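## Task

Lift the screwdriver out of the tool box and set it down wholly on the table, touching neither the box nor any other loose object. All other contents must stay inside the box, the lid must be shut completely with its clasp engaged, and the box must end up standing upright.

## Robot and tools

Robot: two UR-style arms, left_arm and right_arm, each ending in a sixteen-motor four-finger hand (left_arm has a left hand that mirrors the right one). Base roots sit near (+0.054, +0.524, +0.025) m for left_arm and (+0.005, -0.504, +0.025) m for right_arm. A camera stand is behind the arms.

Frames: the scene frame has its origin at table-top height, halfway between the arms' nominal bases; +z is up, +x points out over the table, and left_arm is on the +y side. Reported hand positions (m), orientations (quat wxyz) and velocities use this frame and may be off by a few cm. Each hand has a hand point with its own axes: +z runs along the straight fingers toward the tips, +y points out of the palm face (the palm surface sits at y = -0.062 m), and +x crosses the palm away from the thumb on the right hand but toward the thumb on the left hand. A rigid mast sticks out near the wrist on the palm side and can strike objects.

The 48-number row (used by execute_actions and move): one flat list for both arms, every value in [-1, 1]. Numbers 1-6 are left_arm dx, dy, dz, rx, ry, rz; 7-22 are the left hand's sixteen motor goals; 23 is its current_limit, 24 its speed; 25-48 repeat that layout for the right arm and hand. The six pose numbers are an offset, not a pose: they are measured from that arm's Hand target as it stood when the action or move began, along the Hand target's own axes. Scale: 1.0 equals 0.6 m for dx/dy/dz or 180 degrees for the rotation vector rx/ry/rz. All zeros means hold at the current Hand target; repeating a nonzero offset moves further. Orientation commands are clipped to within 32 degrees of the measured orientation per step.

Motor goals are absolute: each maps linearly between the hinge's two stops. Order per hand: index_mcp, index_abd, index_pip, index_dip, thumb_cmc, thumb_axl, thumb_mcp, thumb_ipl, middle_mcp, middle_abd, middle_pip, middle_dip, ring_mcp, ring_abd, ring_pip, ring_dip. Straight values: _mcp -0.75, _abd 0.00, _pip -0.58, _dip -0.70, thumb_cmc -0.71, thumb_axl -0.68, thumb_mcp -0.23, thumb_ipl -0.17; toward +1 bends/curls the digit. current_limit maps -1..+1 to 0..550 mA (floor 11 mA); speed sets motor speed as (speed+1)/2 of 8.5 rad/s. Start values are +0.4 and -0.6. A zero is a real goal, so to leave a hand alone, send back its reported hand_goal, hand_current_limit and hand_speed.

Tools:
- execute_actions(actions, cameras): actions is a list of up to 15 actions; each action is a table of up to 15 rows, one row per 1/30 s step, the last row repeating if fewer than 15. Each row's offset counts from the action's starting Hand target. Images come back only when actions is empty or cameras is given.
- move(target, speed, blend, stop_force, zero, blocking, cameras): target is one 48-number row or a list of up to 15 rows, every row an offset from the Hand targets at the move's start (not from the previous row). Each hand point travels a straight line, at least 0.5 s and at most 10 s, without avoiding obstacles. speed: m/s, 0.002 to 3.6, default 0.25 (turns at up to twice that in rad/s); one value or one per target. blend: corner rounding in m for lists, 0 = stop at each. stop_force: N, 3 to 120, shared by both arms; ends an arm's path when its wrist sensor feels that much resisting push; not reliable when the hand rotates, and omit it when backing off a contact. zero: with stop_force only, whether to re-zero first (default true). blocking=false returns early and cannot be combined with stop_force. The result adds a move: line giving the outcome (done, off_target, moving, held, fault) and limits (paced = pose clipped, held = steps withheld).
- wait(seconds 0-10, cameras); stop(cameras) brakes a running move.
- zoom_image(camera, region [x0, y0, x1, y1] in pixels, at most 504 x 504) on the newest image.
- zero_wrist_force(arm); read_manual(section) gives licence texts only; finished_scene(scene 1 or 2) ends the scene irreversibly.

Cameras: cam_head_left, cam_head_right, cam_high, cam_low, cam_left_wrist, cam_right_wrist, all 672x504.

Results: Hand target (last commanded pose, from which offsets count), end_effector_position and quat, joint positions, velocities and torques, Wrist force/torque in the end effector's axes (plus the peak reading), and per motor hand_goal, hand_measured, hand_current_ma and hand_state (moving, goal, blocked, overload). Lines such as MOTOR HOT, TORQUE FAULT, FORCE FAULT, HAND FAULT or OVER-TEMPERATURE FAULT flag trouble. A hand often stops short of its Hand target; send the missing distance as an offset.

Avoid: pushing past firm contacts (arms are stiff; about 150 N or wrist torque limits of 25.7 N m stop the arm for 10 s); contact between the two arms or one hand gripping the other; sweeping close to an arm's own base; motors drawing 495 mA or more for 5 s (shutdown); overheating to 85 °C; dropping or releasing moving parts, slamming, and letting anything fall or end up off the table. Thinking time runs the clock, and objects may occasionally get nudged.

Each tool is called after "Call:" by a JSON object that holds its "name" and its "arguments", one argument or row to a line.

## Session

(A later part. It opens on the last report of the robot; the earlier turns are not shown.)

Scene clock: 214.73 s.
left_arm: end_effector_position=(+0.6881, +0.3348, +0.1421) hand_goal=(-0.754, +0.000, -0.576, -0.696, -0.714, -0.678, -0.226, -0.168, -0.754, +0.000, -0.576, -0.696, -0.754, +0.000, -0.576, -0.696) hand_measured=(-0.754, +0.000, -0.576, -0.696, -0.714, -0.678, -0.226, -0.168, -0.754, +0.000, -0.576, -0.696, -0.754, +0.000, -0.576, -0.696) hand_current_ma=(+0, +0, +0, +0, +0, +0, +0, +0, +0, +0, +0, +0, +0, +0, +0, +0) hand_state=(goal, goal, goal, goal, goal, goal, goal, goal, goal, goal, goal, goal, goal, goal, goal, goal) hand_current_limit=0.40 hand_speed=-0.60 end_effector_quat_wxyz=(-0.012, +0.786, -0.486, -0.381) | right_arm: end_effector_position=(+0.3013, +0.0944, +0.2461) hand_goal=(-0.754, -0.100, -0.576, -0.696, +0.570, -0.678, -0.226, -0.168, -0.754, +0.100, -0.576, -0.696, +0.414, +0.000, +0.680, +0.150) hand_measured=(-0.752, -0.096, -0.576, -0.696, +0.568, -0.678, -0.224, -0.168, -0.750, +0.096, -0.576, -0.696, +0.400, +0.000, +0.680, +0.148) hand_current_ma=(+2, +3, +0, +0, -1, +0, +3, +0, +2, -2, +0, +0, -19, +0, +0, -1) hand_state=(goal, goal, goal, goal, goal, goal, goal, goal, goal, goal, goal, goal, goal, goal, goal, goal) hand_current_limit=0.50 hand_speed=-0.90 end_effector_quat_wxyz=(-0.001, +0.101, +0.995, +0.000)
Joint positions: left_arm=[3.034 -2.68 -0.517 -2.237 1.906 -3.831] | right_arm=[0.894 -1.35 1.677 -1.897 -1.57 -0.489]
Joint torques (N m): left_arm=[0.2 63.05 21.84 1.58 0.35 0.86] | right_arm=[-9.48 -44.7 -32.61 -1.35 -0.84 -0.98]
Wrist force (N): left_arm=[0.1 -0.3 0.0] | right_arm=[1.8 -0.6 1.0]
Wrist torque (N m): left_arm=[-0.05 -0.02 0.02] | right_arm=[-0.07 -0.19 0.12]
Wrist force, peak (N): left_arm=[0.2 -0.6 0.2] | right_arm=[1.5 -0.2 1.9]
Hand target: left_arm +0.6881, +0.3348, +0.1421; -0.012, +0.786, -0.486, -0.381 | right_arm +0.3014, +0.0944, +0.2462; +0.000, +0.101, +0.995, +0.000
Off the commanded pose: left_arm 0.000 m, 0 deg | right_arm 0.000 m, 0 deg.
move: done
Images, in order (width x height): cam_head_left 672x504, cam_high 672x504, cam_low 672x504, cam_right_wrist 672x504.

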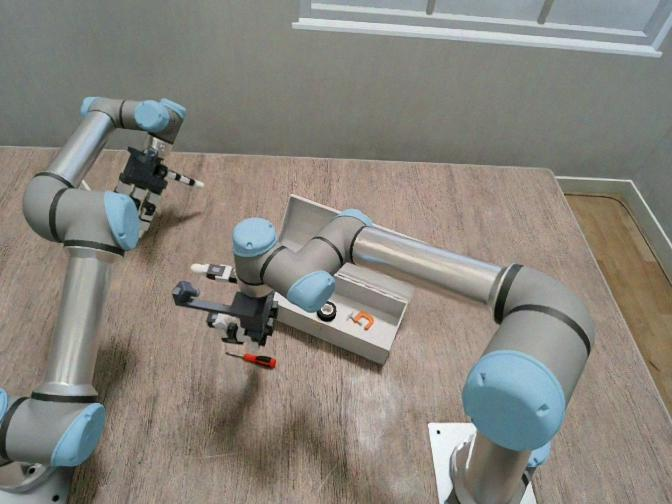

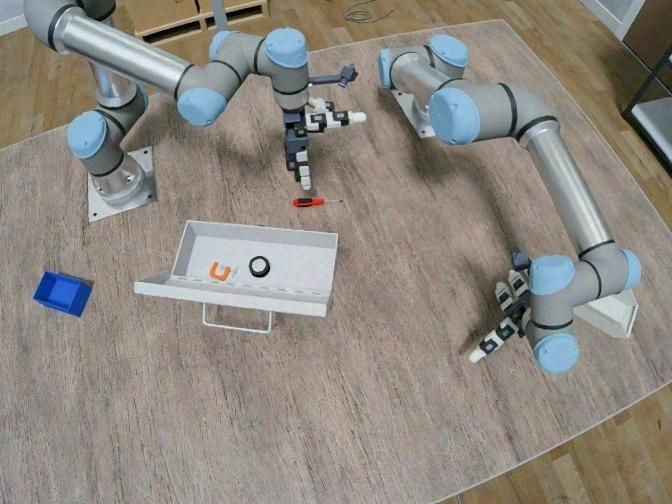

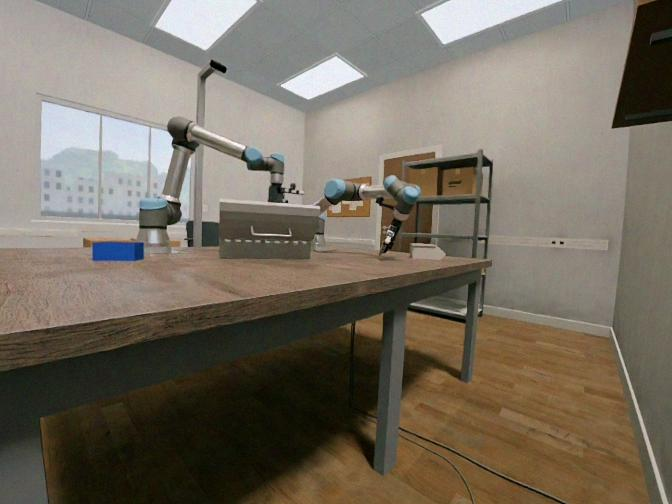

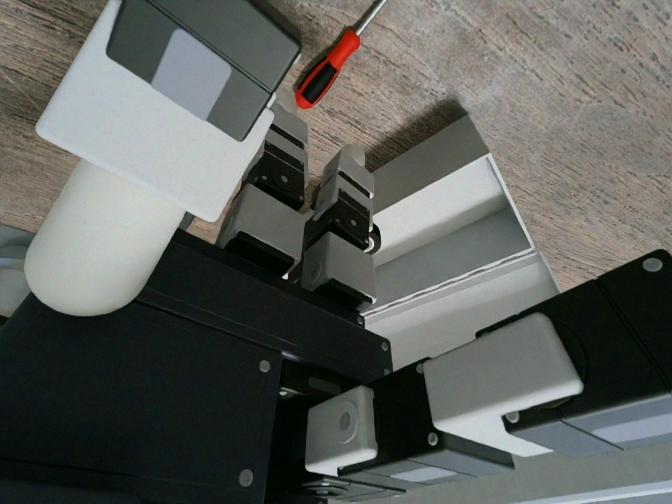

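Call:
{"name": "move", "arguments": {
  "target": [
    [0,0,0,0,0,0,-0.754,0,-0.576,-0.696,-0.714,-0.678,-0.226,-0.168,-0.754,0,-0.576,-0.696,-0.754,0,-0.576,-0.696,0.4,-0.6,0,0,-0.2563,0,0,0,-0.754,0,-0.576,-0.696,0.57,-0.678,-0.226,-0.168,0.414,0,0.68,0.15,0.414,0,0.68,0.15,0.5,-0.5],
    [0,0,0,0,0,0,-0.754,0,-0.576,-0.696,-0.714,-0.678,-0.226,-0.168,-0.754,0,-0.576,-0.696,-0.754,0,-0.576,-0.696,0.4,-0.6,-0.569,-0.4903,-0.2563,0,0,0.0833,-0.754,0,-0.576,-0.696,0.57,-0.678,-0.226,-0.168,0.414,0,0.68,0.15,0.414,0,0.68,0.15,0.5,-0.5]
  ],
  "speed": [0.15,0.25],
  "blend": [0.03,0],
  "cameras": ["cam_right_wrist","cam_head_left"]
}}

Scene clock: 290.27 s.
left_arm: end_effector_position=(+0.6881, +0.3348, +0.1421) hand_goal=(-0.754, +0.000, -0.576, -0.696, -0.714, -0.678, -0.226, -0.168, -0.754, +0.000, -0.576, -0.696, -0.754, +0.000, -0.576, -0.696) hand_measured=(-0.754, +0.000, -0.576, -0.696, -0.714, -0.678, -0.226, -0.168, -0.754, +0.000, -0.576, -0.696, -0.754, +0.000, -0.576, -0.696) hand_current_ma=(+0, +0, +0, +0, +0, +0, +0, +0, +0, +0, +0, +0, +0, +0, +0, +0) hand_state=(goal, goal, goal, goal, goal, goal, goal, goal, goal, goal, goal, goal, goal, goal, goal, goal) hand_current_limit=0.40 hand_speed=-0.60 end_effector_quat_wxyz=(-0.012, +0.786, -0.486, -0.381) | right_arm: end_effector_position=(+0.5765, -0.2623, +0.3998) hand_goal=(-0.754, +0.000, -0.576, -0.696, +0.570, -0.678, -0.226, -0.168, +0.414, +0.000, +0.680, +0.150, +0.414, +0.000, +0.680, +0.150) hand_measured=(-0.752, -0.002, -0.576, -0.696, +0.568, -0.678, -0.224, -0.168, +0.398, +0.002, +0.676, +0.148, +0.400, +0.000, +0.680, +0.148) hand_current_ma=(+2, -2, +0, +0, -1, +0, +3, +0, -23, +1, -3, -2, -19, +0, +0, -1) hand_state=(goal, goal, goal, goal, goal, goal, goal, goal, goal, goal, goal, goal, goal, goal, goal, goal) hand_current_limit=0.50 hand_speed=-0.50 end_effector_quat_wxyz=(+0.000, +0.230, +0.973, +0.000)
Joint positions: left_arm=[3.034 -2.68 -0.517 -2.237 1.906 -3.831] | right_arm=[0.096 -1.489 1.442 -1.522 -1.571 -1.025]
Joint torques (N m): left_arm=[0.7 63.9 21.62 1.76 0.21 0.66] | right_arm=[-9.87 -12.32 -33.48 -1.4 1.87 -1.95]
Wrist force (N): left_arm=[0.1 -0.5 -0.1] | right_arm=[1.6 0.0 0.8]
Wrist torque (N m): left_arm=[-0.06 -0.02 0.02] | right_arm=[0.07 -0.13 0.25]
Wrist force, peak (N): left_arm=[0.5 -0.4 0.1] | right_arm=[1.7 -0.8 1.9]
Hand target: left_arm +0.6881, +0.3348, +0.1421; -0.012, +0.786, -0.486, -0.381 | right_arm +0.5767, -0.2624, +0.3998; +0.000, +0.230, +0.973, +0.000
Off the commanded pose: left_arm 0.000 m, 0 deg | right_arm 0.000 m, 0 deg.
move: done
Images, in order (width x height): cam_head_left 672x504, cam_right_wrist 672x504.

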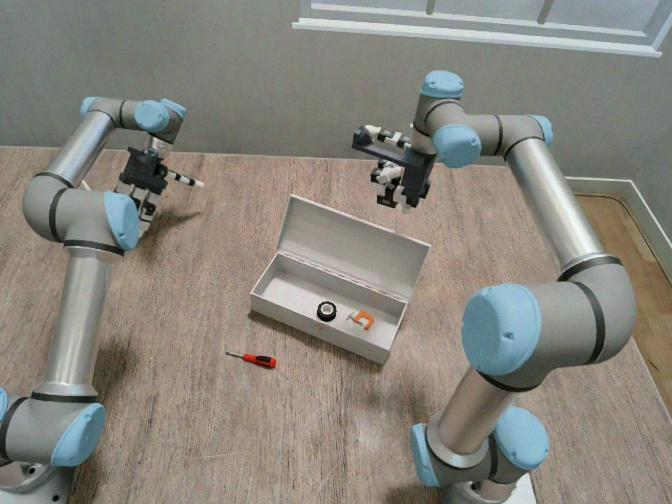

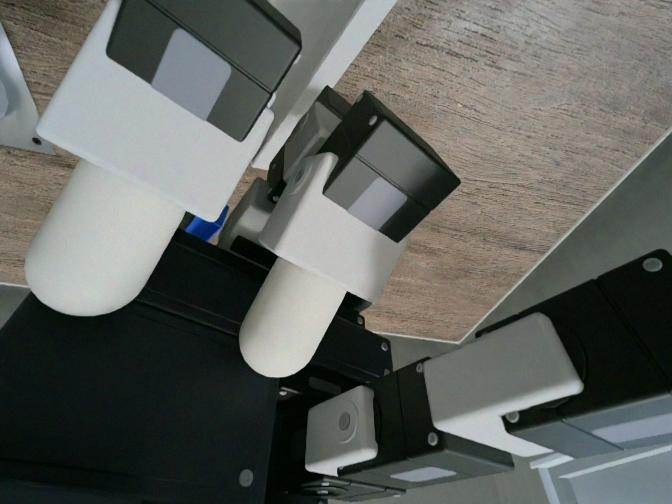

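Call:
{"name": "move", "arguments": {
  "target": [
    [0,0,0,0,0,0,-0.754,0,-0.576,-0.696,-0.714,-0.678,-0.226,-0.168,-0.754,0,-0.576,-0.696,-0.754,0,-0.576,-0.696,0.4,-0.6,-0.042,0,0,0,0,0,-0.754,0,-0.576,-0.696,0.57,-0.678,-0.226,-0.168,0.414,0,0.68,0.15,0.414,0,0.68,0.15,0.5,-0.5],
    [0,0,0,0,0,0,-0.754,0,-0.576,-0.696,-0.714,-0.678,-0.226,-0.168,-0.754,0,-0.576,-0.696,-0.754,0,-0.576,-0.696,0.4,-0.6,-0.042,0,0.18,0,0,0,-0.754,0,-0.576,-0.696,0.57,-0.678,-0.226,-0.168,0.414,0,0.68,0.15,0.414,0,0.68,0.15,0.5,-0.5]
  ],
  "speed": [0.1,0.15],
  "blend": [0.005,0],
  "cameras": ["cam_right_wrist","cam_head_left","cam_high","cam_low"]
}}

Call:
{"name": "zoom_image", "arguments": {
  "camera": "cam_high",
  "region": [120, 180, 360, 350]
}}

Call:
{"name": "zoom_image", "arguments": {
  "camera": "cam_low",
  "region": [180, 150, 330, 270]
}}

Scene clock: 305.40 s.
left_arm: end_effector_position=(+0.6881, +0.3348, +0.1421) hand_goal=(-0.754, +0.000, -0.576, -0.696, -0.714, -0.678, -0.226, -0.168, -0.754, +0.000, -0.576, -0.696, -0.754, +0.000, -0.576, -0.696) hand_measured=(-0.754, +0.000, -0.576, -0.696, -0.714, -0.678, -0.226, -0.168, -0.754, +0.000, -0.576, -0.696, -0.754, +0.000, -0.576, -0.696) hand_current_ma=(+0, +0, +0, +0, +0, +0, +0, +0, +0, +0, +0, +0, +0, +0, +0, +0) hand_state=(goal, goal, goal, goal, goal, goal, goal, goal, goal, goal, goal, goal, goal, goal, goal, goal) hand_current_limit=0.40 hand_speed=-0.60 end_effector_quat_wxyz=(-0.012, +0.786, -0.486, -0.381) | right_arm: end_effector_position=(+0.5991, -0.2737, +0.2919) hand_goal=(-0.754, +0.000, -0.576, -0.696, +0.570, -0.678, -0.226, -0.168, +0.414, +0.000, +0.680, +0.150, +0.414, +0.000, +0.680, +0.150) hand_measured=(-0.752, -0.002, -0.576, -0.696, +0.568, -0.678, -0.224, -0.168, +0.398, +0.002, +0.676, +0.148, +0.400, +0.000, +0.680, +0.148) hand_current_ma=(+2, -2, +0, +0, -1, +0, +3, +0, -22, +1, -3, -2, -19, +0, +0, -1) hand_state=(goal, goal, goal, goal, goal, goal, goal, goal, goal, goal, goal, goal, goal, goal, goal, goal) hand_current_limit=0.50 hand_speed=-0.50 end_effector_quat_wxyz=(+0.000, +0.230, +0.973, +0.000)
Joint positions: left_arm=[3.034 -2.68 -0.517 -2.237 1.906 -3.831] | right_arm=[0.072 -1.424 1.645 -1.791 -1.571 -1.049]
Joint torques (N m): left_arm=[0.72 64.1 21.66 1.82 0.36 0.95] | right_arm=[-9.67 -16.28 -11.08 -4.65 1.91 0.52]
Wrist force (N): left_arm=[0.1 -0.2 0.0] | right_arm=[1.4 -0.2 0.9]
Wrist torque (N m): left_arm=[-0.03 -0.01 0.01] | right_arm=[0.05 -0.14 0.23]
Wrist force, peak (N): left_arm=[0.5 -0.3 0.2] | right_arm=[2.3 0.2 0.7]
Hand target: left_arm +0.6881, +0.3348, +0.1421; -0.012, +0.786, -0.486, -0.381 | right_arm +0.5991, -0.2737, +0.2918; +0.000, +0.230, +0.973, +0.000
Off the commanded pose: left_arm 0.000 m, 0 deg | right_arm 0.000 m, 0 deg.
move: done
Images, in order (width x height): cam_head_left 672x504, cam_high 672x504, cam_low 672x504, cam_right_wrist 672x504.

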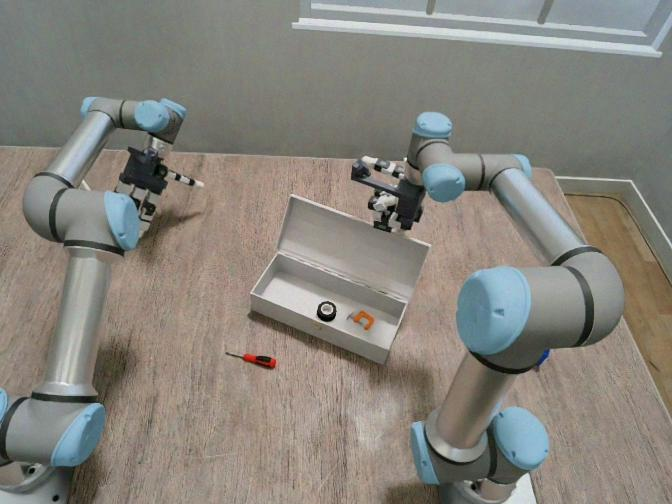

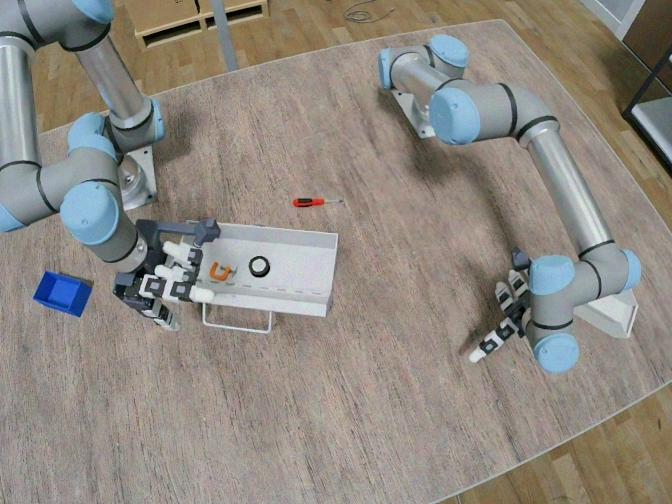

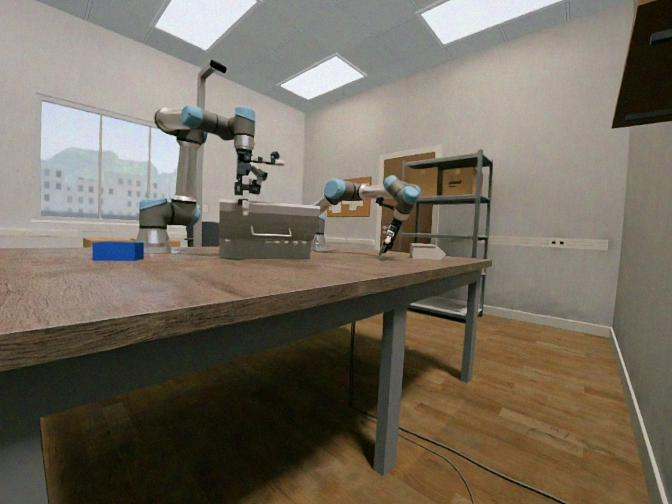

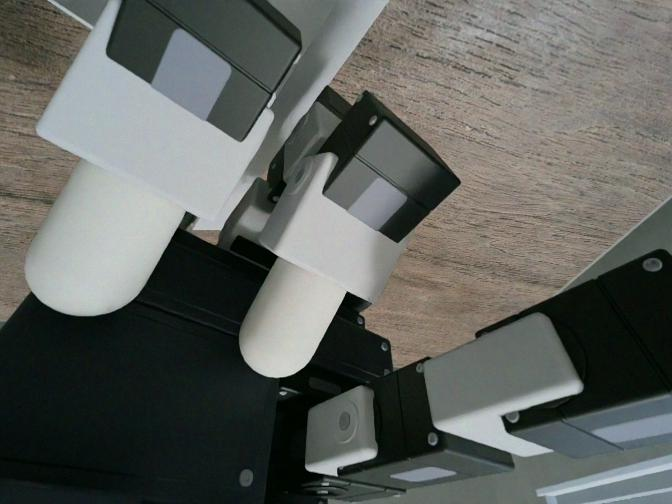

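Scaled by 2.100.

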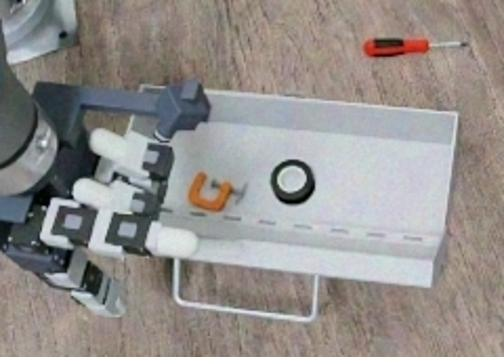

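Scaled by 3.360.

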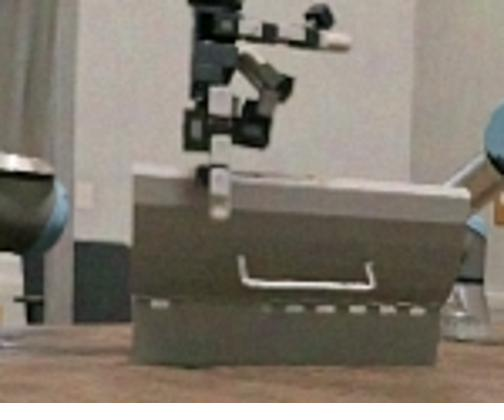

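Call:
{"name": "move", "arguments": {
  "target": [0,0,0,0,0,0,-0.754,0,-0.576,-0.696,-0.714,-0.678,-0.226,-0.168,-0.754,0,-0.576,-0.696,-0.754,0,-0.576,-0.696,0.4,-0.6,0.15,0,-0.017,0,0,0,-0.754,0,-0.576,-0.696,0.57,-0.678,-0.226,-0.168,0.414,0,0.68,0.15,0.414,0,0.68,0.15,0.5,-0.5],
  "speed": 0.08,
  "stop_force": 15,
  "cameras": ["cam_high", "cam_low", "cam_head_left"]
}}

Scene clock: 343.97 s.
left_arm: end_effector_position=(+0.6881, +0.3348, +0.1421) hand_goal=(-0.754, +0.000, -0.576, -0.696, -0.714, -0.678, -0.226, -0.168, -0.754, +0.000, -0.576, -0.696, -0.754, +0.000, -0.576, -0.696) hand_measured=(-0.754, +0.000, -0.576, -0.696, -0.714, -0.678, -0.226, -0.168, -0.754, +0.000, -0.576, -0.696, -0.754, +0.000, -0.576, -0.696) hand_current_ma=(+0, +0, +0, +0, +0, +0, +0, +0, +0, +0, +0, +0, +0, +0, +0, +0) hand_state=(goal, goal, goal, goal, goal, goal, goal, goal, goal, goal, goal, goal, goal, goal, goal, goal) hand_current_limit=0.40 hand_speed=-0.60 end_effector_quat_wxyz=(-0.012, +0.786, -0.486, -0.381) | right_arm: end_effector_position=(+0.5187, -0.2334, +0.3020) hand_goal=(-0.754, +0.000, -0.576, -0.696, +0.570, -0.678, -0.226, -0.168, +0.414, +0.000, +0.680, +0.150, +0.414, +0.000, +0.680, +0.150) hand_measured=(-0.754, -0.020, -0.576, -0.696, +0.568, -0.678, -0.224, -0.168, +0.398, +0.002, +0.676, +0.148, +0.400, +0.000, +0.680, +0.148) hand_current_ma=(+0, -24, +0, +0, -1, +0, +3, +0, -22, +1, -3, -2, -19, +0, +0, -1) hand_state=(goal, goal, goal, goal, goal, goal, goal, goal, goal, goal, goal, goal, goal, goal, goal, goal) hand_current_limit=0.50 hand_speed=-0.50 end_effector_quat_wxyz=(+0.000, +0.230, +0.973, +0.000)
Joint positions: left_arm=[3.034 -2.68 -0.517 -2.237 1.906 -3.831] | right_arm=[0.167 -1.576 1.783 -1.776 -1.571 -0.954]
Joint torques (N m): left_arm=[-0.43 64.63 22.33 1.87 0.39 1.02] | right_arm=[11 -34.71 -9.89 -1.13 -0.62 1.59]
Wrist force (N): left_arm=[0.4 -0.2 0.0] | right_arm=[0.6 -0.3 0.4]
Wrist torque (N m): left_arm=[-0.03 -0.04 0.04] | right_arm=[0.10 -0.28 0.06]
Wrist force, peak (N): left_arm=[0.3 -0.5 -0.2] | right_arm=[-0.9 -0.8 -1.7]
Hand target: left_arm +0.6881, +0.3348, +0.1421; -0.012, +0.786, -0.486, -0.381 | right_arm +0.5187, -0.2334, +0.3020; +0.000, +0.230, +0.973, +0.000
Off the commanded pose: left_arm 0.000 m, 0 deg | right_arm 0.000 m, 0 deg.
move: done
Images, in order (width x height): cam_head_left 672x504, cam_high 672x504, cam_low 672x504.

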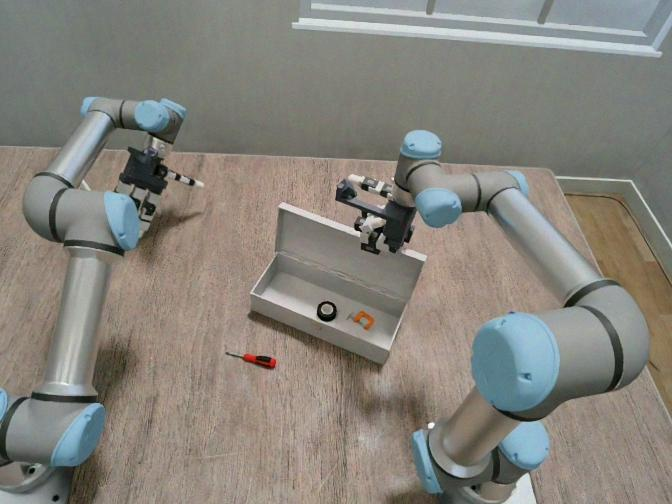

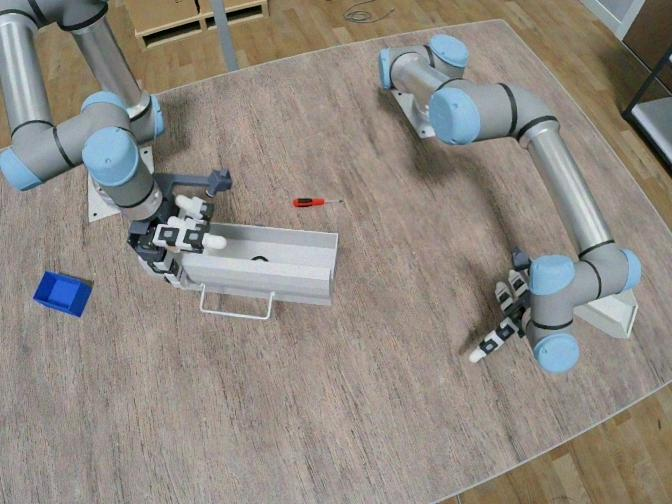

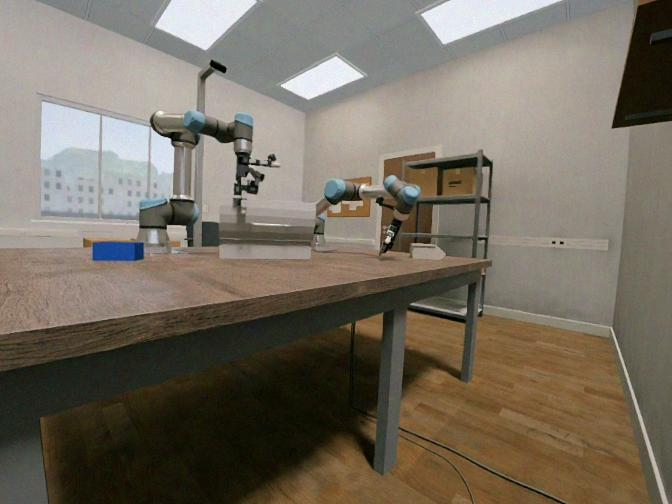

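Call:
{"name": "zoom_image", "arguments": {
  "camera": "cam_low",
  "region": [200, 150, 340, 280]
}}

Call:
{"name": "zoom_image", "arguments": {
  "camera": "cam_head_left",
  "region": [240, 120, 480, 380]
}}

Call:
{"name": "zoom_image", "arguments": {
  "camera": "cam_high",
  "region": [90, 170, 360, 340]
}}

Scaled by 3.600.

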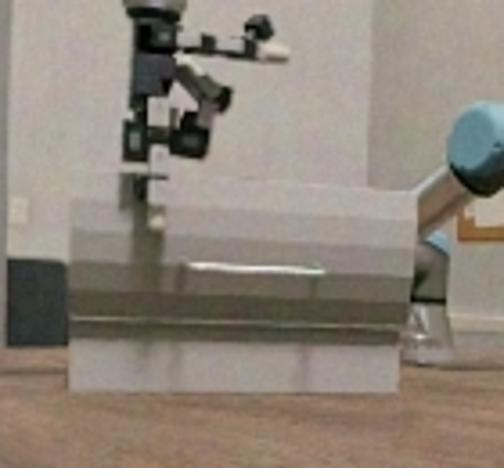

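Scaled by 1.938.

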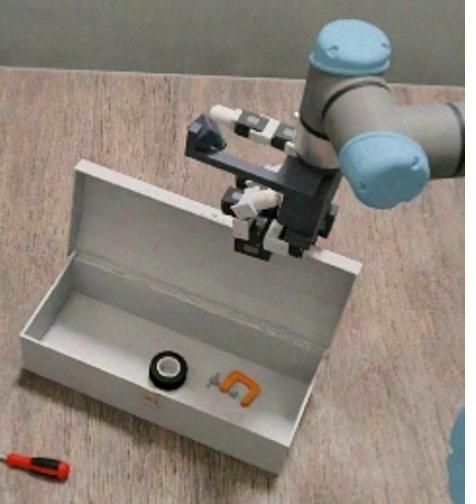

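Scaled by 1.867.

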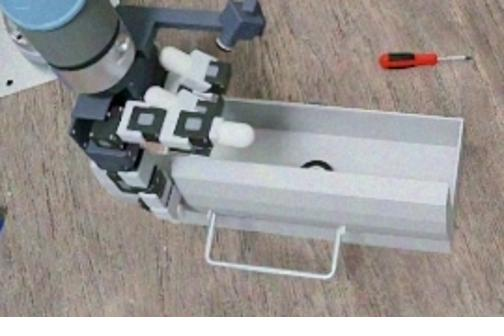

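Call:
{"name": "move", "arguments": {
  "target": [0,0,0,0,0,0,-0.754,0,-0.576,-0.696,-0.714,-0.678,-0.226,-0.168,-0.754,0,-0.576,-0.696,-0.754,0,-0.576,-0.696,0.4,-0.6,0,0,0,0,0,0,-0.754,0,-0.576,-0.696,0.57,-0.678,-0.226,-0.168,0.414,0,0.68,0.15,-0.754,0,-0.576,-0.696,0.5,-0.5],
  "cameras": ["cam_high", "cam_low", "cam_right_wrist"]
}}

Call:
{"name": "zoom_image", "arguments": {
  "camera": "cam_high",
  "region": [90, 170, 360, 340]
}}

Scene clock: 353.40 s.
left_arm: end_effector_position=(+0.6881, +0.3348, +0.1421) hand_goal=(-0.754, +0.000, -0.576, -0.696, -0.714, -0.678, -0.226, -0.168, -0.754, +0.000, -0.576, -0.696, -0.754, +0.000, -0.576, -0.696) hand_measured=(-0.754, +0.000, -0.576, -0.696, -0.714, -0.678, -0.226, -0.168, -0.754, +0.000, -0.576, -0.696, -0.754, +0.000, -0.576, -0.696) hand_current_ma=(+0, +0, +0, +0, +0, +0, +0, +0, +0, +0, +0, +0, +0, +0, +0, +0) hand_state=(goal, goal, goal, goal, goal, goal, goal, goal, goal, goal, goal, goal, goal, goal, goal, goal) hand_current_limit=0.40 hand_speed=-0.60 end_effector_quat_wxyz=(-0.012, +0.786, -0.486, -0.381) | right_arm: end_effector_position=(+0.5187, -0.2334, +0.3020) hand_goal=(-0.754, +0.000, -0.576, -0.696, +0.570, -0.678, -0.226, -0.168, +0.414, +0.000, +0.680, +0.150, -0.754, +0.000, -0.576, -0.696) hand_measured=(-0.754, -0.020, -0.576, -0.696, +0.568, -0.678, -0.224, -0.168, +0.398, +0.002, +0.676, +0.148, -0.750, +0.000, -0.572, -0.694) hand_current_ma=(+0, -24, +0, +0, -1, +0, +3, +0, -22, +1, -3, -2, +3, +0, +2, +2) hand_state=(goal, goal, goal, goal, goal, goal, goal, goal, goal, goal, goal, goal, goal, goal, goal, goal) hand_current_limit=0.50 hand_speed=-0.50 end_effector_quat_wxyz=(+0.000, +0.230, +0.973, +0.000)
Joint positions: left_arm=[3.034 -2.68 -0.517 -2.237 1.906 -3.831] | right_arm=[0.167 -1.576 1.783 -1.776 -1.571 -0.954]
Joint torques (N m): left_arm=[0.42 65.66 22.83 1.94 0.27 1.08] | right_arm=[11.37 -34.32 -10.42 -1.39 -0.6 1.53]
Wrist force (N): left_arm=[0.3 -0.3 0.0] | right_arm=[0.6 -0.6 0.2]
Wrist torque (N m): left_arm=[-0.04 -0.04 0.03] | right_arm=[0.02 -0.27 0.05]
Wrist force, peak (N): left_arm=[0.5 -0.3 0.0] | right_arm=[0.6 -0.8 0.5]
Hand target: left_arm +0.6881, +0.3348, +0.1421; -0.012, +0.786, -0.486, -0.381 | right_arm +0.5187, -0.2334, +0.3020; +0.000, +0.230, +0.973, +0.000
Off the commanded pose: left_arm 0.000 m, 0 deg | right_arm 0.000 m, 0 deg.
move: done
Images, in order (width x height): cam_high 672x504, cam_low 672x504, cam_right_wrist 672x504.

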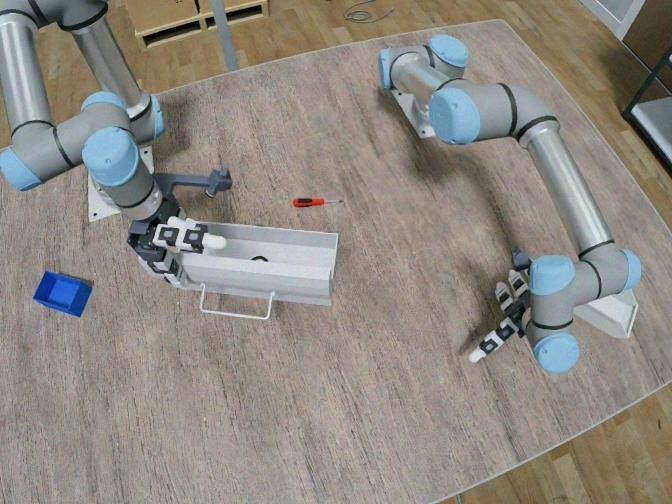

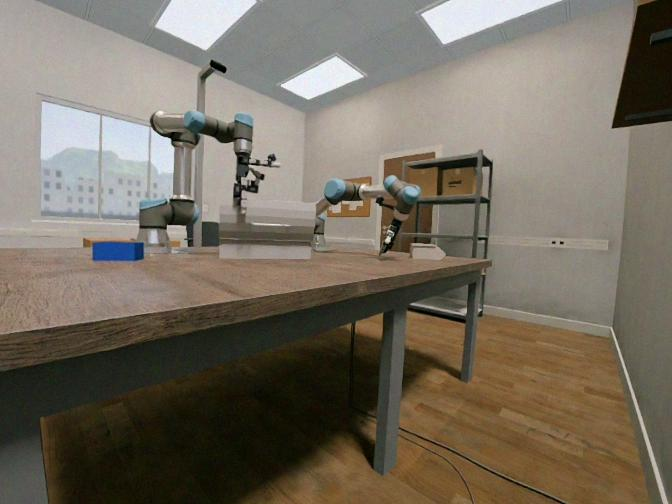

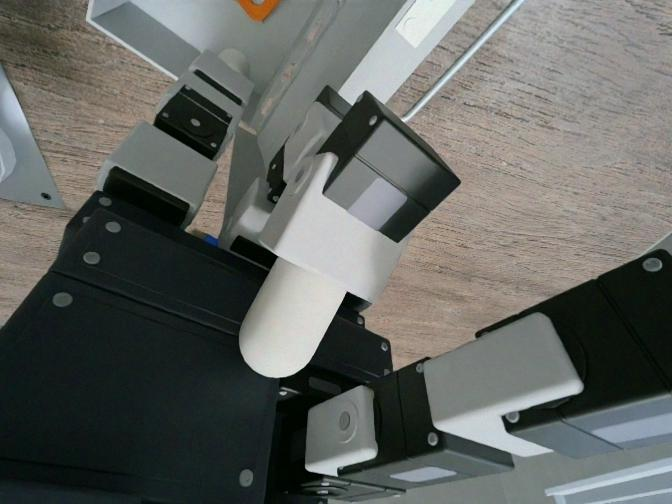

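Scaled by 1.867.

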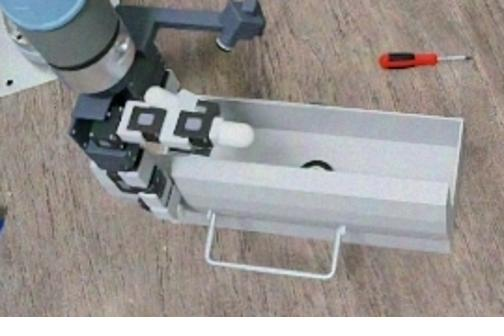

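Call:
{"name": "move", "arguments": {
  "target": [0,0,0,0,0,0,-0.754,0,-0.576,-0.696,-0.714,-0.678,-0.226,-0.168,-0.754,0,-0.576,-0.696,-0.754,0,-0.576,-0.696,0.4,-0.6,0.0833,0,0,0,0,0,-0.754,0,-0.576,-0.696,0.57,-0.678,-0.226,-0.168,0.414,0,0.68,0.15,-0.754,0,-0.576,-0.696,0.5,-0.5],
  "speed": 0.05,
  "stop_force": 15,
  "cameras": ["cam_high", "cam_low"]
}}

Call:
{"name": "zoom_image", "arguments": {
  "camera": "cam_high",
  "region": [90, 170, 360, 340]
}}

Call:
{"name": "zoom_image", "arguments": {
  "camera": "cam_low",
  "region": [200, 150, 340, 280]
}}

Scene clock: 362.40 s.
left_arm: end_effector_position=(+0.6881, +0.3348, +0.1421) hand_goal=(-0.754, +0.000, -0.576, -0.696, -0.714, -0.678, -0.226, -0.168, -0.754, +0.000, -0.576, -0.696, -0.754, +0.000, -0.576, -0.696) hand_measured=(-0.754, +0.000, -0.576, -0.696, -0.714, -0.678, -0.226, -0.168, -0.754, +0.000, -0.576, -0.696, -0.754, +0.000, -0.576, -0.696) hand_current_ma=(+0, +0, +0, +0, +0, +0, +0, +0, +0, +0, +0, +0, +0, +0, +0, +0) hand_state=(goal, goal, goal, goal, goal, goal, goal, goal, goal, goal, goal, goal, goal, goal, goal, goal) hand_current_limit=0.40 hand_speed=-0.60 end_effector_quat_wxyz=(-0.012, +0.786, -0.486, -0.381) | right_arm: end_effector_position=(+0.4740, -0.2111, +0.3021) hand_goal=(-0.754, +0.000, -0.576, -0.696, +0.570, -0.678, -0.226, -0.168, +0.414, +0.000, +0.680, +0.150, -0.754, +0.000, -0.576, -0.696) hand_measured=(-0.754, -0.002, -0.576, -0.696, +0.568, -0.678, -0.224, -0.168, +0.398, +0.002, +0.676, +0.148, -0.752, +0.008, -0.574, -0.694) hand_current_ma=(+0, -2, +0, +0, -1, +0, +3, +0, -22, +1, -3, -2, +2, +6, +2, +1) hand_state=(goal, goal, goal, goal, goal, goal, goal, goal, goal, goal, goal, goal, goal, goal, goal, goal) hand_current_limit=0.50 hand_speed=-0.50 end_effector_quat_wxyz=(+0.000, +0.230, +0.973, +0.000)
Joint positions: left_arm=[3.034 -2.68 -0.517 -2.237 1.906 -3.831] | right_arm=[0.232 -1.65 1.853 -1.773 -1.571 -0.889]
Joint torques (N m): left_arm=[0.49 65.75 23.3 1.69 0.39 0.98] | right_arm=[11.65 -31.7 -11.49 -1.55 -1.23 1.53]
Wrist force (N): left_arm=[0.2 -0.5 -0.1] | right_arm=[2.0 0.1 1.0]
Wrist torque (N m): left_arm=[-0.06 -0.03 0.03] | right_arm=[0.00 -0.11 0.15]
Wrist force, peak (N): left_arm=[0.4 -0.5 -0.2] | right_arm=[3.6 0.5 2.0]
Hand target: left_arm +0.6881, +0.3348, +0.1421; -0.012, +0.786, -0.486, -0.381 | right_arm +0.4740, -0.2111, +0.3021; +0.000, +0.230, +0.973, +0.000
Off the commanded pose: left_arm 0.000 m, 0 deg | right_arm 0.000 m, 0 deg.
move: done
Images, in order (width x height): cam_high 672x504, cam_low 672x504.

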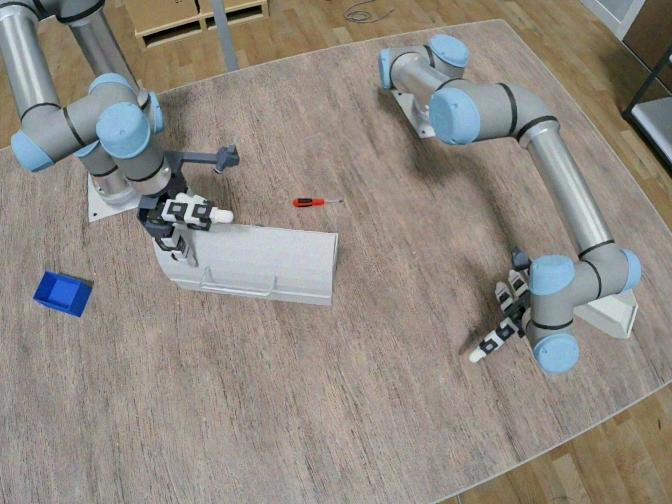

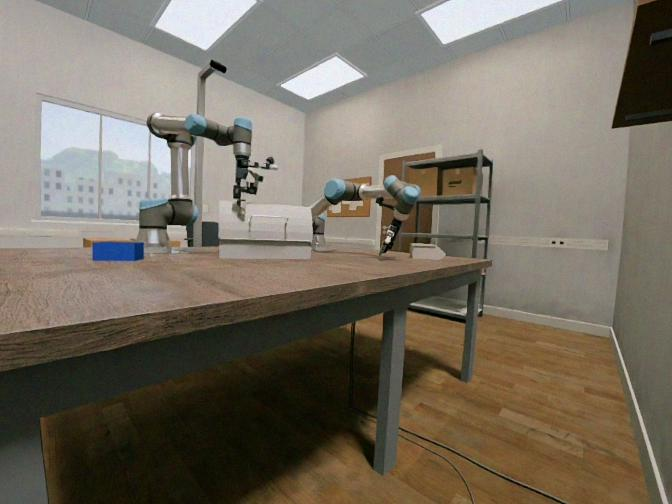

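Scaled by 1.867.

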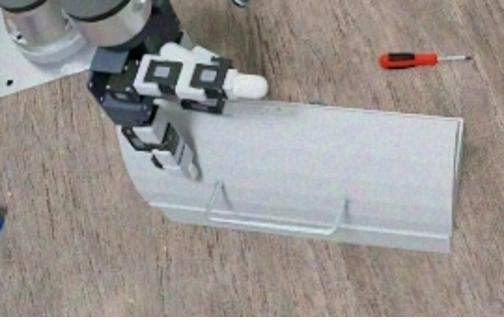

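Scaled by 3.600.

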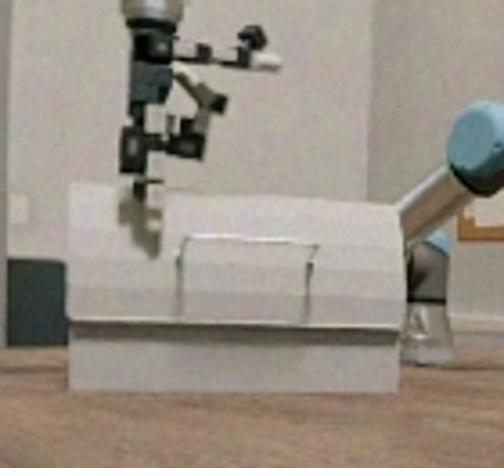

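Call:
{"name": "move", "arguments": {
  "target": [
    [0,0,0,0,0,0,-0.754,0,-0.576,-0.696,-0.714,-0.678,-0.226,-0.168,-0.754,0,-0.576,-0.696,-0.754,0,-0.576,-0.696,0.4,-0.6,0,0,-0.025,0,0,0,-0.754,0,-0.576,-0.696,0.57,-0.678,-0.226,-0.168,0.414,0,0.68,0.15,-0.754,0,-0.576,-0.696,0.5,-0.5],
    [0,0,0,0,0,0,-0.754,0,-0.576,-0.696,-0.714,-0.678,-0.226,-0.168,-0.754,0,-0.576,-0.696,-0.754,0,-0.576,-0.696,0.4,-0.6,0,0,-0.0251,0,0,0,0.414,0,0.68,0.15,0.57,-0.678,-0.226,-0.168,0.414,0,0.68,0.15,-0.754,0,-0.576,-0.696,0.5,-0.5]
  ],
  "speed": 0.05,
  "cameras": ["cam_high", "cam_low", "cam_right_wrist"]
}}

Call:
{"name": "zoom_image", "arguments": {
  "camera": "cam_high",
  "region": [90, 170, 360, 340]
}}

Call:
{"name": "zoom_image", "arguments": {
  "camera": "cam_low",
  "region": [200, 150, 340, 280]
}}

Scene clock: 384.13 s.
left_arm: end_effector_position=(+0.6881, +0.3348, +0.1421) hand_goal=(-0.754, +0.000, -0.576, -0.696, -0.714, -0.678, -0.226, -0.168, -0.754, +0.000, -0.576, -0.696, -0.754, +0.000, -0.576, -0.696) hand_measured=(-0.754, +0.000, -0.576, -0.696, -0.714, -0.678, -0.226, -0.168, -0.754, +0.000, -0.576, -0.696, -0.754, +0.000, -0.576, -0.696) hand_current_ma=(+0, +0, +0, +0, +0, +0, +0, +0, +0, +0, +0, +0, +0, +0, +0, +0) hand_state=(goal, goal, goal, goal, goal, goal, goal, goal, goal, goal, goal, goal, goal, goal, goal, goal) hand_current_limit=0.40 hand_speed=-0.60 end_effector_quat_wxyz=(-0.012, +0.786, -0.486, -0.381) | right_arm: end_effector_position=(+0.4740, -0.2111, +0.3171) hand_goal=(+0.414, +0.000, +0.680, +0.150, +0.570, -0.678, -0.226, -0.168, +0.414, +0.000, +0.680, +0.150, -0.754, +0.000, -0.576, -0.696) hand_measured=(+0.348, -0.002, +0.650, +0.148, +0.568, -0.678, -0.222, -0.168, +0.398, +0.002, +0.676, +0.148, -0.752, +0.008, -0.574, -0.694) hand_current_ma=(-175, -2, -51, -2, -1, +0, +5, +0, -22, +1, -3, -2, +2, +6, +2, +1) hand_state=(blocked, goal, blocked, goal, goal, goal, goal, goal, goal, goal, goal, goal, goal, goal, goal, goal) hand_current_limit=0.50 hand_speed=-0.50 end_effector_quat_wxyz=(+0.000, +0.230, +0.973, +0.000)
Joint positions: left_arm=[3.034 -2.68 -0.517 -2.237 1.906 -3.831] | right_arm=[0.232 -1.657 1.82 -1.733 -1.571 -0.889]
Joint torques (N m): left_arm=[0.52 66.07 23.74 1.77 0.32 1.17] | right_arm=[9.28 -30.99 -33.62 -1.63 -0.17 1.32]
Wrist force (N): left_arm=[0.2 -0.2 -0.1] | right_arm=[2.1 0.4 1.0]
Wrist torque (N m): left_arm=[-0.02 -0.02 0.03] | right_arm=[0.08 -0.13 0.17]
Wrist force, peak (N): left_arm=[0.2 -0.6 0.0] | right_arm=[2.5 0.4 1.1]
Hand target: left_arm +0.6881, +0.3348, +0.1421; -0.012, +0.786, -0.486, -0.381 | right_arm +0.4740, -0.2111, +0.3171; +0.000, +0.230, +0.973, +0.000
Off the commanded pose: left_arm 0.000 m, 0 deg | right_arm 0.000 m, 0 deg.
move: done
Images, in order (width x height): cam_high 672x504, cam_low 672x504, cam_right_wrist 672x504.

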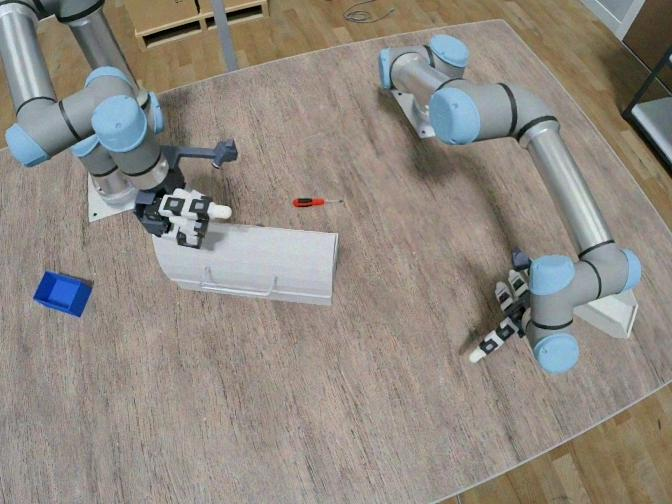

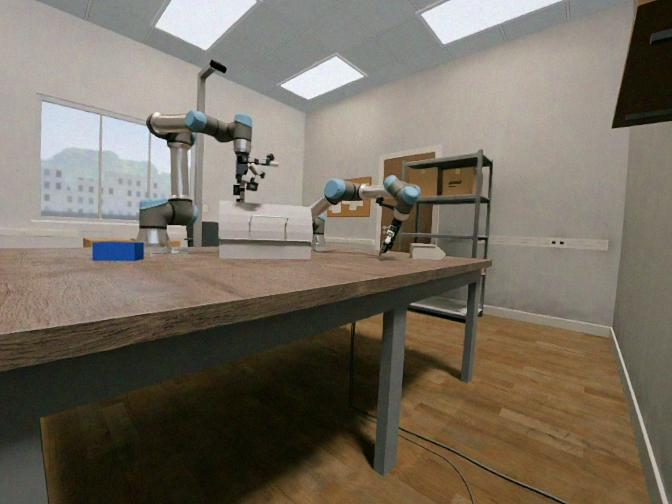

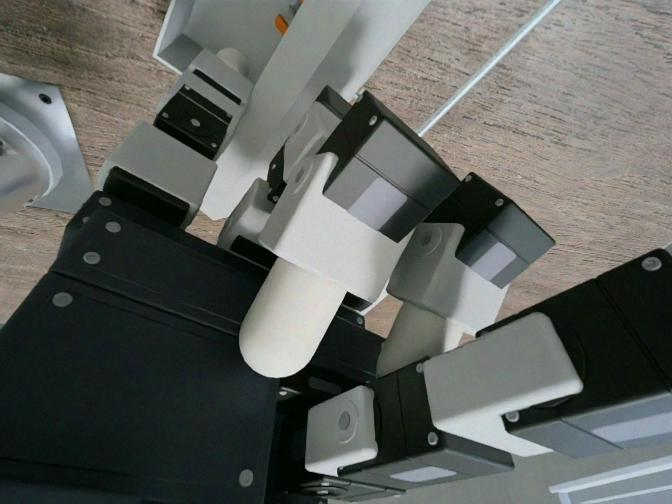

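Scaled by 1.867.

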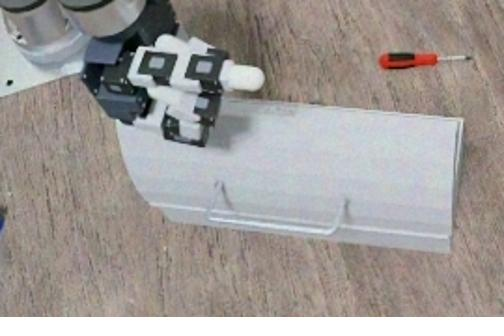

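Scaled by 3.600.

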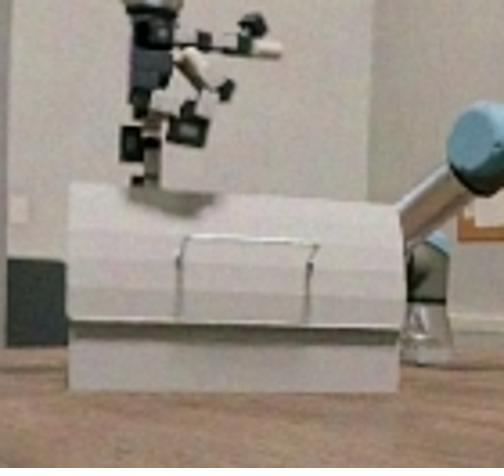

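Call:
{"name": "move", "arguments": {
  "target": [
    [0,0,0,0,0,0,-0.754,0,-0.576,-0.696,-0.714,-0.678,-0.226,-0.168,-0.754,0,-0.576,-0.696,-0.754,0,-0.576,-0.696,0.4,-0.6,0.0483,0,0.0383,0,0,0,0.34,0,0.645,0.15,0.57,-0.678,-0.226,-0.168,0.405,0,0.68,0.15,-0.754,0,-0.576,-0.696,0.5,-0.5],
    [0,0,0,0,0,0,-0.754,0,-0.576,-0.696,-0.714,-0.678,-0.226,-0.168,-0.754,0,-0.576,-0.696,-0.754,0,-0.576,-0.696,0.4,-0.6,0.0925,0,0.0833,0,0,0,0.34,0,0.645,0.15,0.57,-0.678,-0.226,-0.168,0.405,0,0.68,0.15,-0.754,0,-0.576,-0.696,0.5,-0.5]
  ],
  "speed": 0.05,
  "blend": 0.01,
  "cameras": ["cam_high", "cam_low", "cam_right_wrist"]
}}

Call:
{"name": "zoom_image", "arguments": {
  "camera": "cam_high",
  "region": [90, 170, 360, 340]
}}

Call:
{"name": "zoom_image", "arguments": {
  "camera": "cam_low",
  "region": [200, 150, 340, 280]
}}

Scene clock: 395.70 s.
left_arm: end_effector_position=(+0.6881, +0.3348, +0.1421) hand_goal=(-0.754, +0.000, -0.576, -0.696, -0.714, -0.678, -0.226, -0.168, -0.754, +0.000, -0.576, -0.696, -0.754, +0.000, -0.576, -0.696) hand_measured=(-0.754, +0.000, -0.576, -0.696, -0.714, -0.678, -0.226, -0.168, -0.754, +0.000, -0.576, -0.696, -0.754, +0.000, -0.576, -0.696) hand_current_ma=(+0, +0, +0, +0, +0, +0, +0, +0, +0, +0, +0, +0, +0, +0, +0, +0) hand_state=(goal, goal, goal, goal, goal, goal, goal, goal, goal, goal, goal, goal, goal, goal, goal, goal) hand_current_limit=0.40 hand_speed=-0.60 end_effector_quat_wxyz=(-0.012, +0.786, -0.486, -0.381) | right_arm: end_effector_position=(+0.4244, -0.1863, +0.2673) hand_goal=(+0.340, +0.000, +0.644, +0.150, +0.570, -0.678, -0.226, -0.168, +0.404, +0.000, +0.680, +0.150, -0.754, +0.000, -0.576, -0.696) hand_measured=(+0.332, -0.002, +0.644, +0.148, +0.568, -0.678, -0.222, -0.168, +0.398, +0.002, +0.676, +0.148, -0.754, +0.032, -0.574, -0.694) hand_current_ma=(-9, -2, +0, +0, -1, +0, +5, +0, -6, +1, -3, -2, +0, +50, +0, +1) hand_state=(goal, goal, goal, goal, goal, goal, goal, goal, goal, goal, goal, goal, goal, blocked, goal, goal) hand_current_limit=0.50 hand_speed=-0.50 end_effector_quat_wxyz=(+0.000, +0.230, +0.973, +0.000)
Joint positions: left_arm=[3.034 -2.68 -0.517 -2.237 1.906 -3.831] | right_arm=[0.316 -1.703 1.991 -1.858 -1.571 -0.805]
Joint torques (N m): left_arm=[0.44 66.49 22.89 1.66 0.17 1.17] | right_arm=[10.17 -29.9 -11.65 -4.52 0.56 1.59]
Wrist force (N): left_arm=[0.0 -0.1 -0.3] | right_arm=[3.1 -0.3 2.0]
Wrist torque (N m): left_arm=[0.01 -0.02 0.02] | right_arm=[-0.07 -0.03 0.22]
Wrist force, peak (N): left_arm=[0.3 -0.7 -0.1] | right_arm=[4.6 -0.4 0.2]
Hand target: left_arm +0.6881, +0.3348, +0.1421; -0.012, +0.786, -0.486, -0.381 | right_arm +0.4243, -0.1862, +0.2672; +0.000, +0.230, +0.973, +0.000
Off the commanded pose: left_arm 0.000 m, 0 deg | right_arm 0.000 m, 0 deg.
move: done
Images, in order (width x height): cam_high 672x504, cam_low 672x504, cam_right_wrist 672x504.

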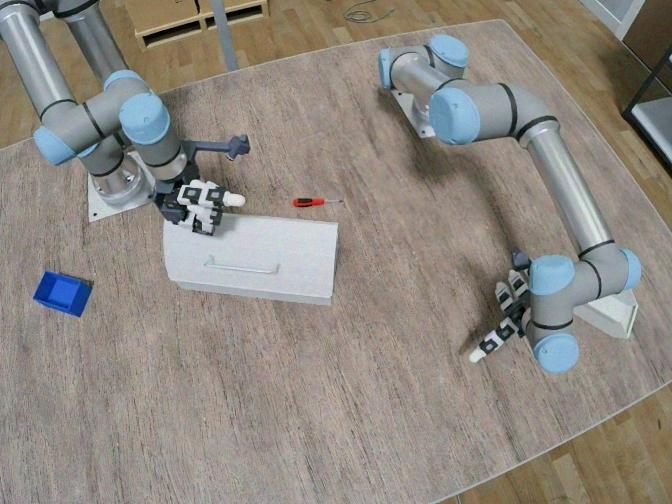

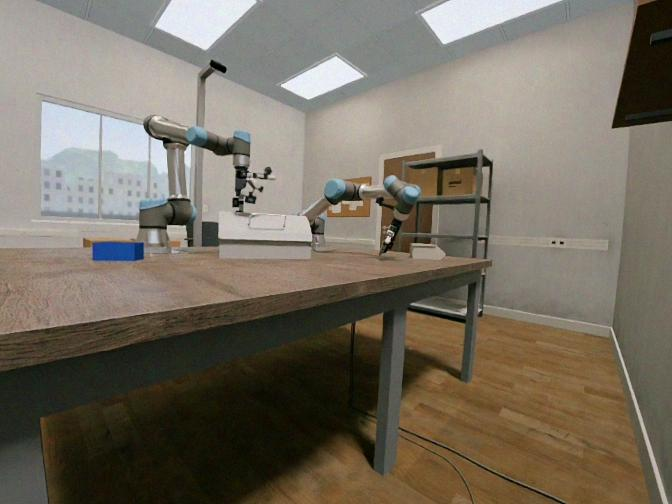

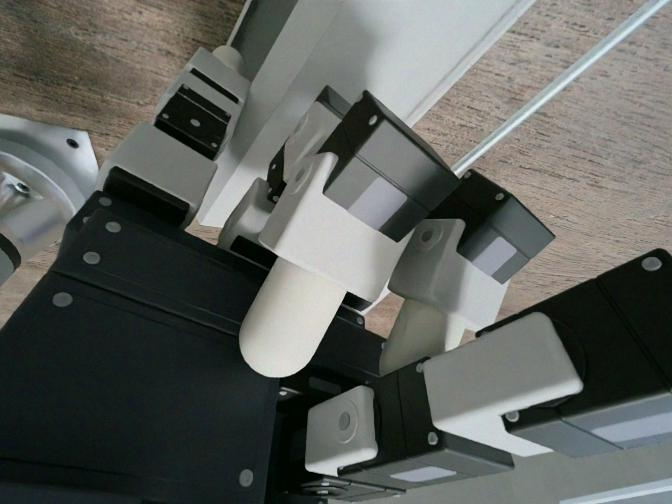

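Scaled by 1.867.

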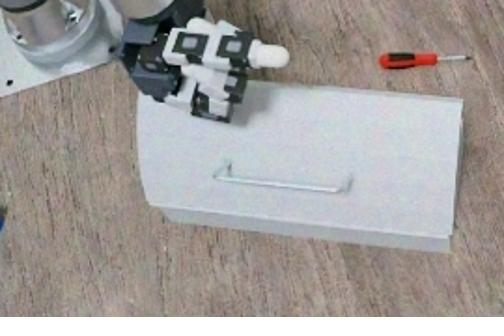

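Scaled by 3.600.

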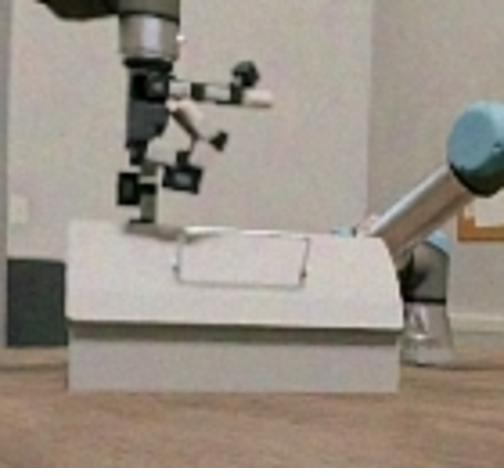

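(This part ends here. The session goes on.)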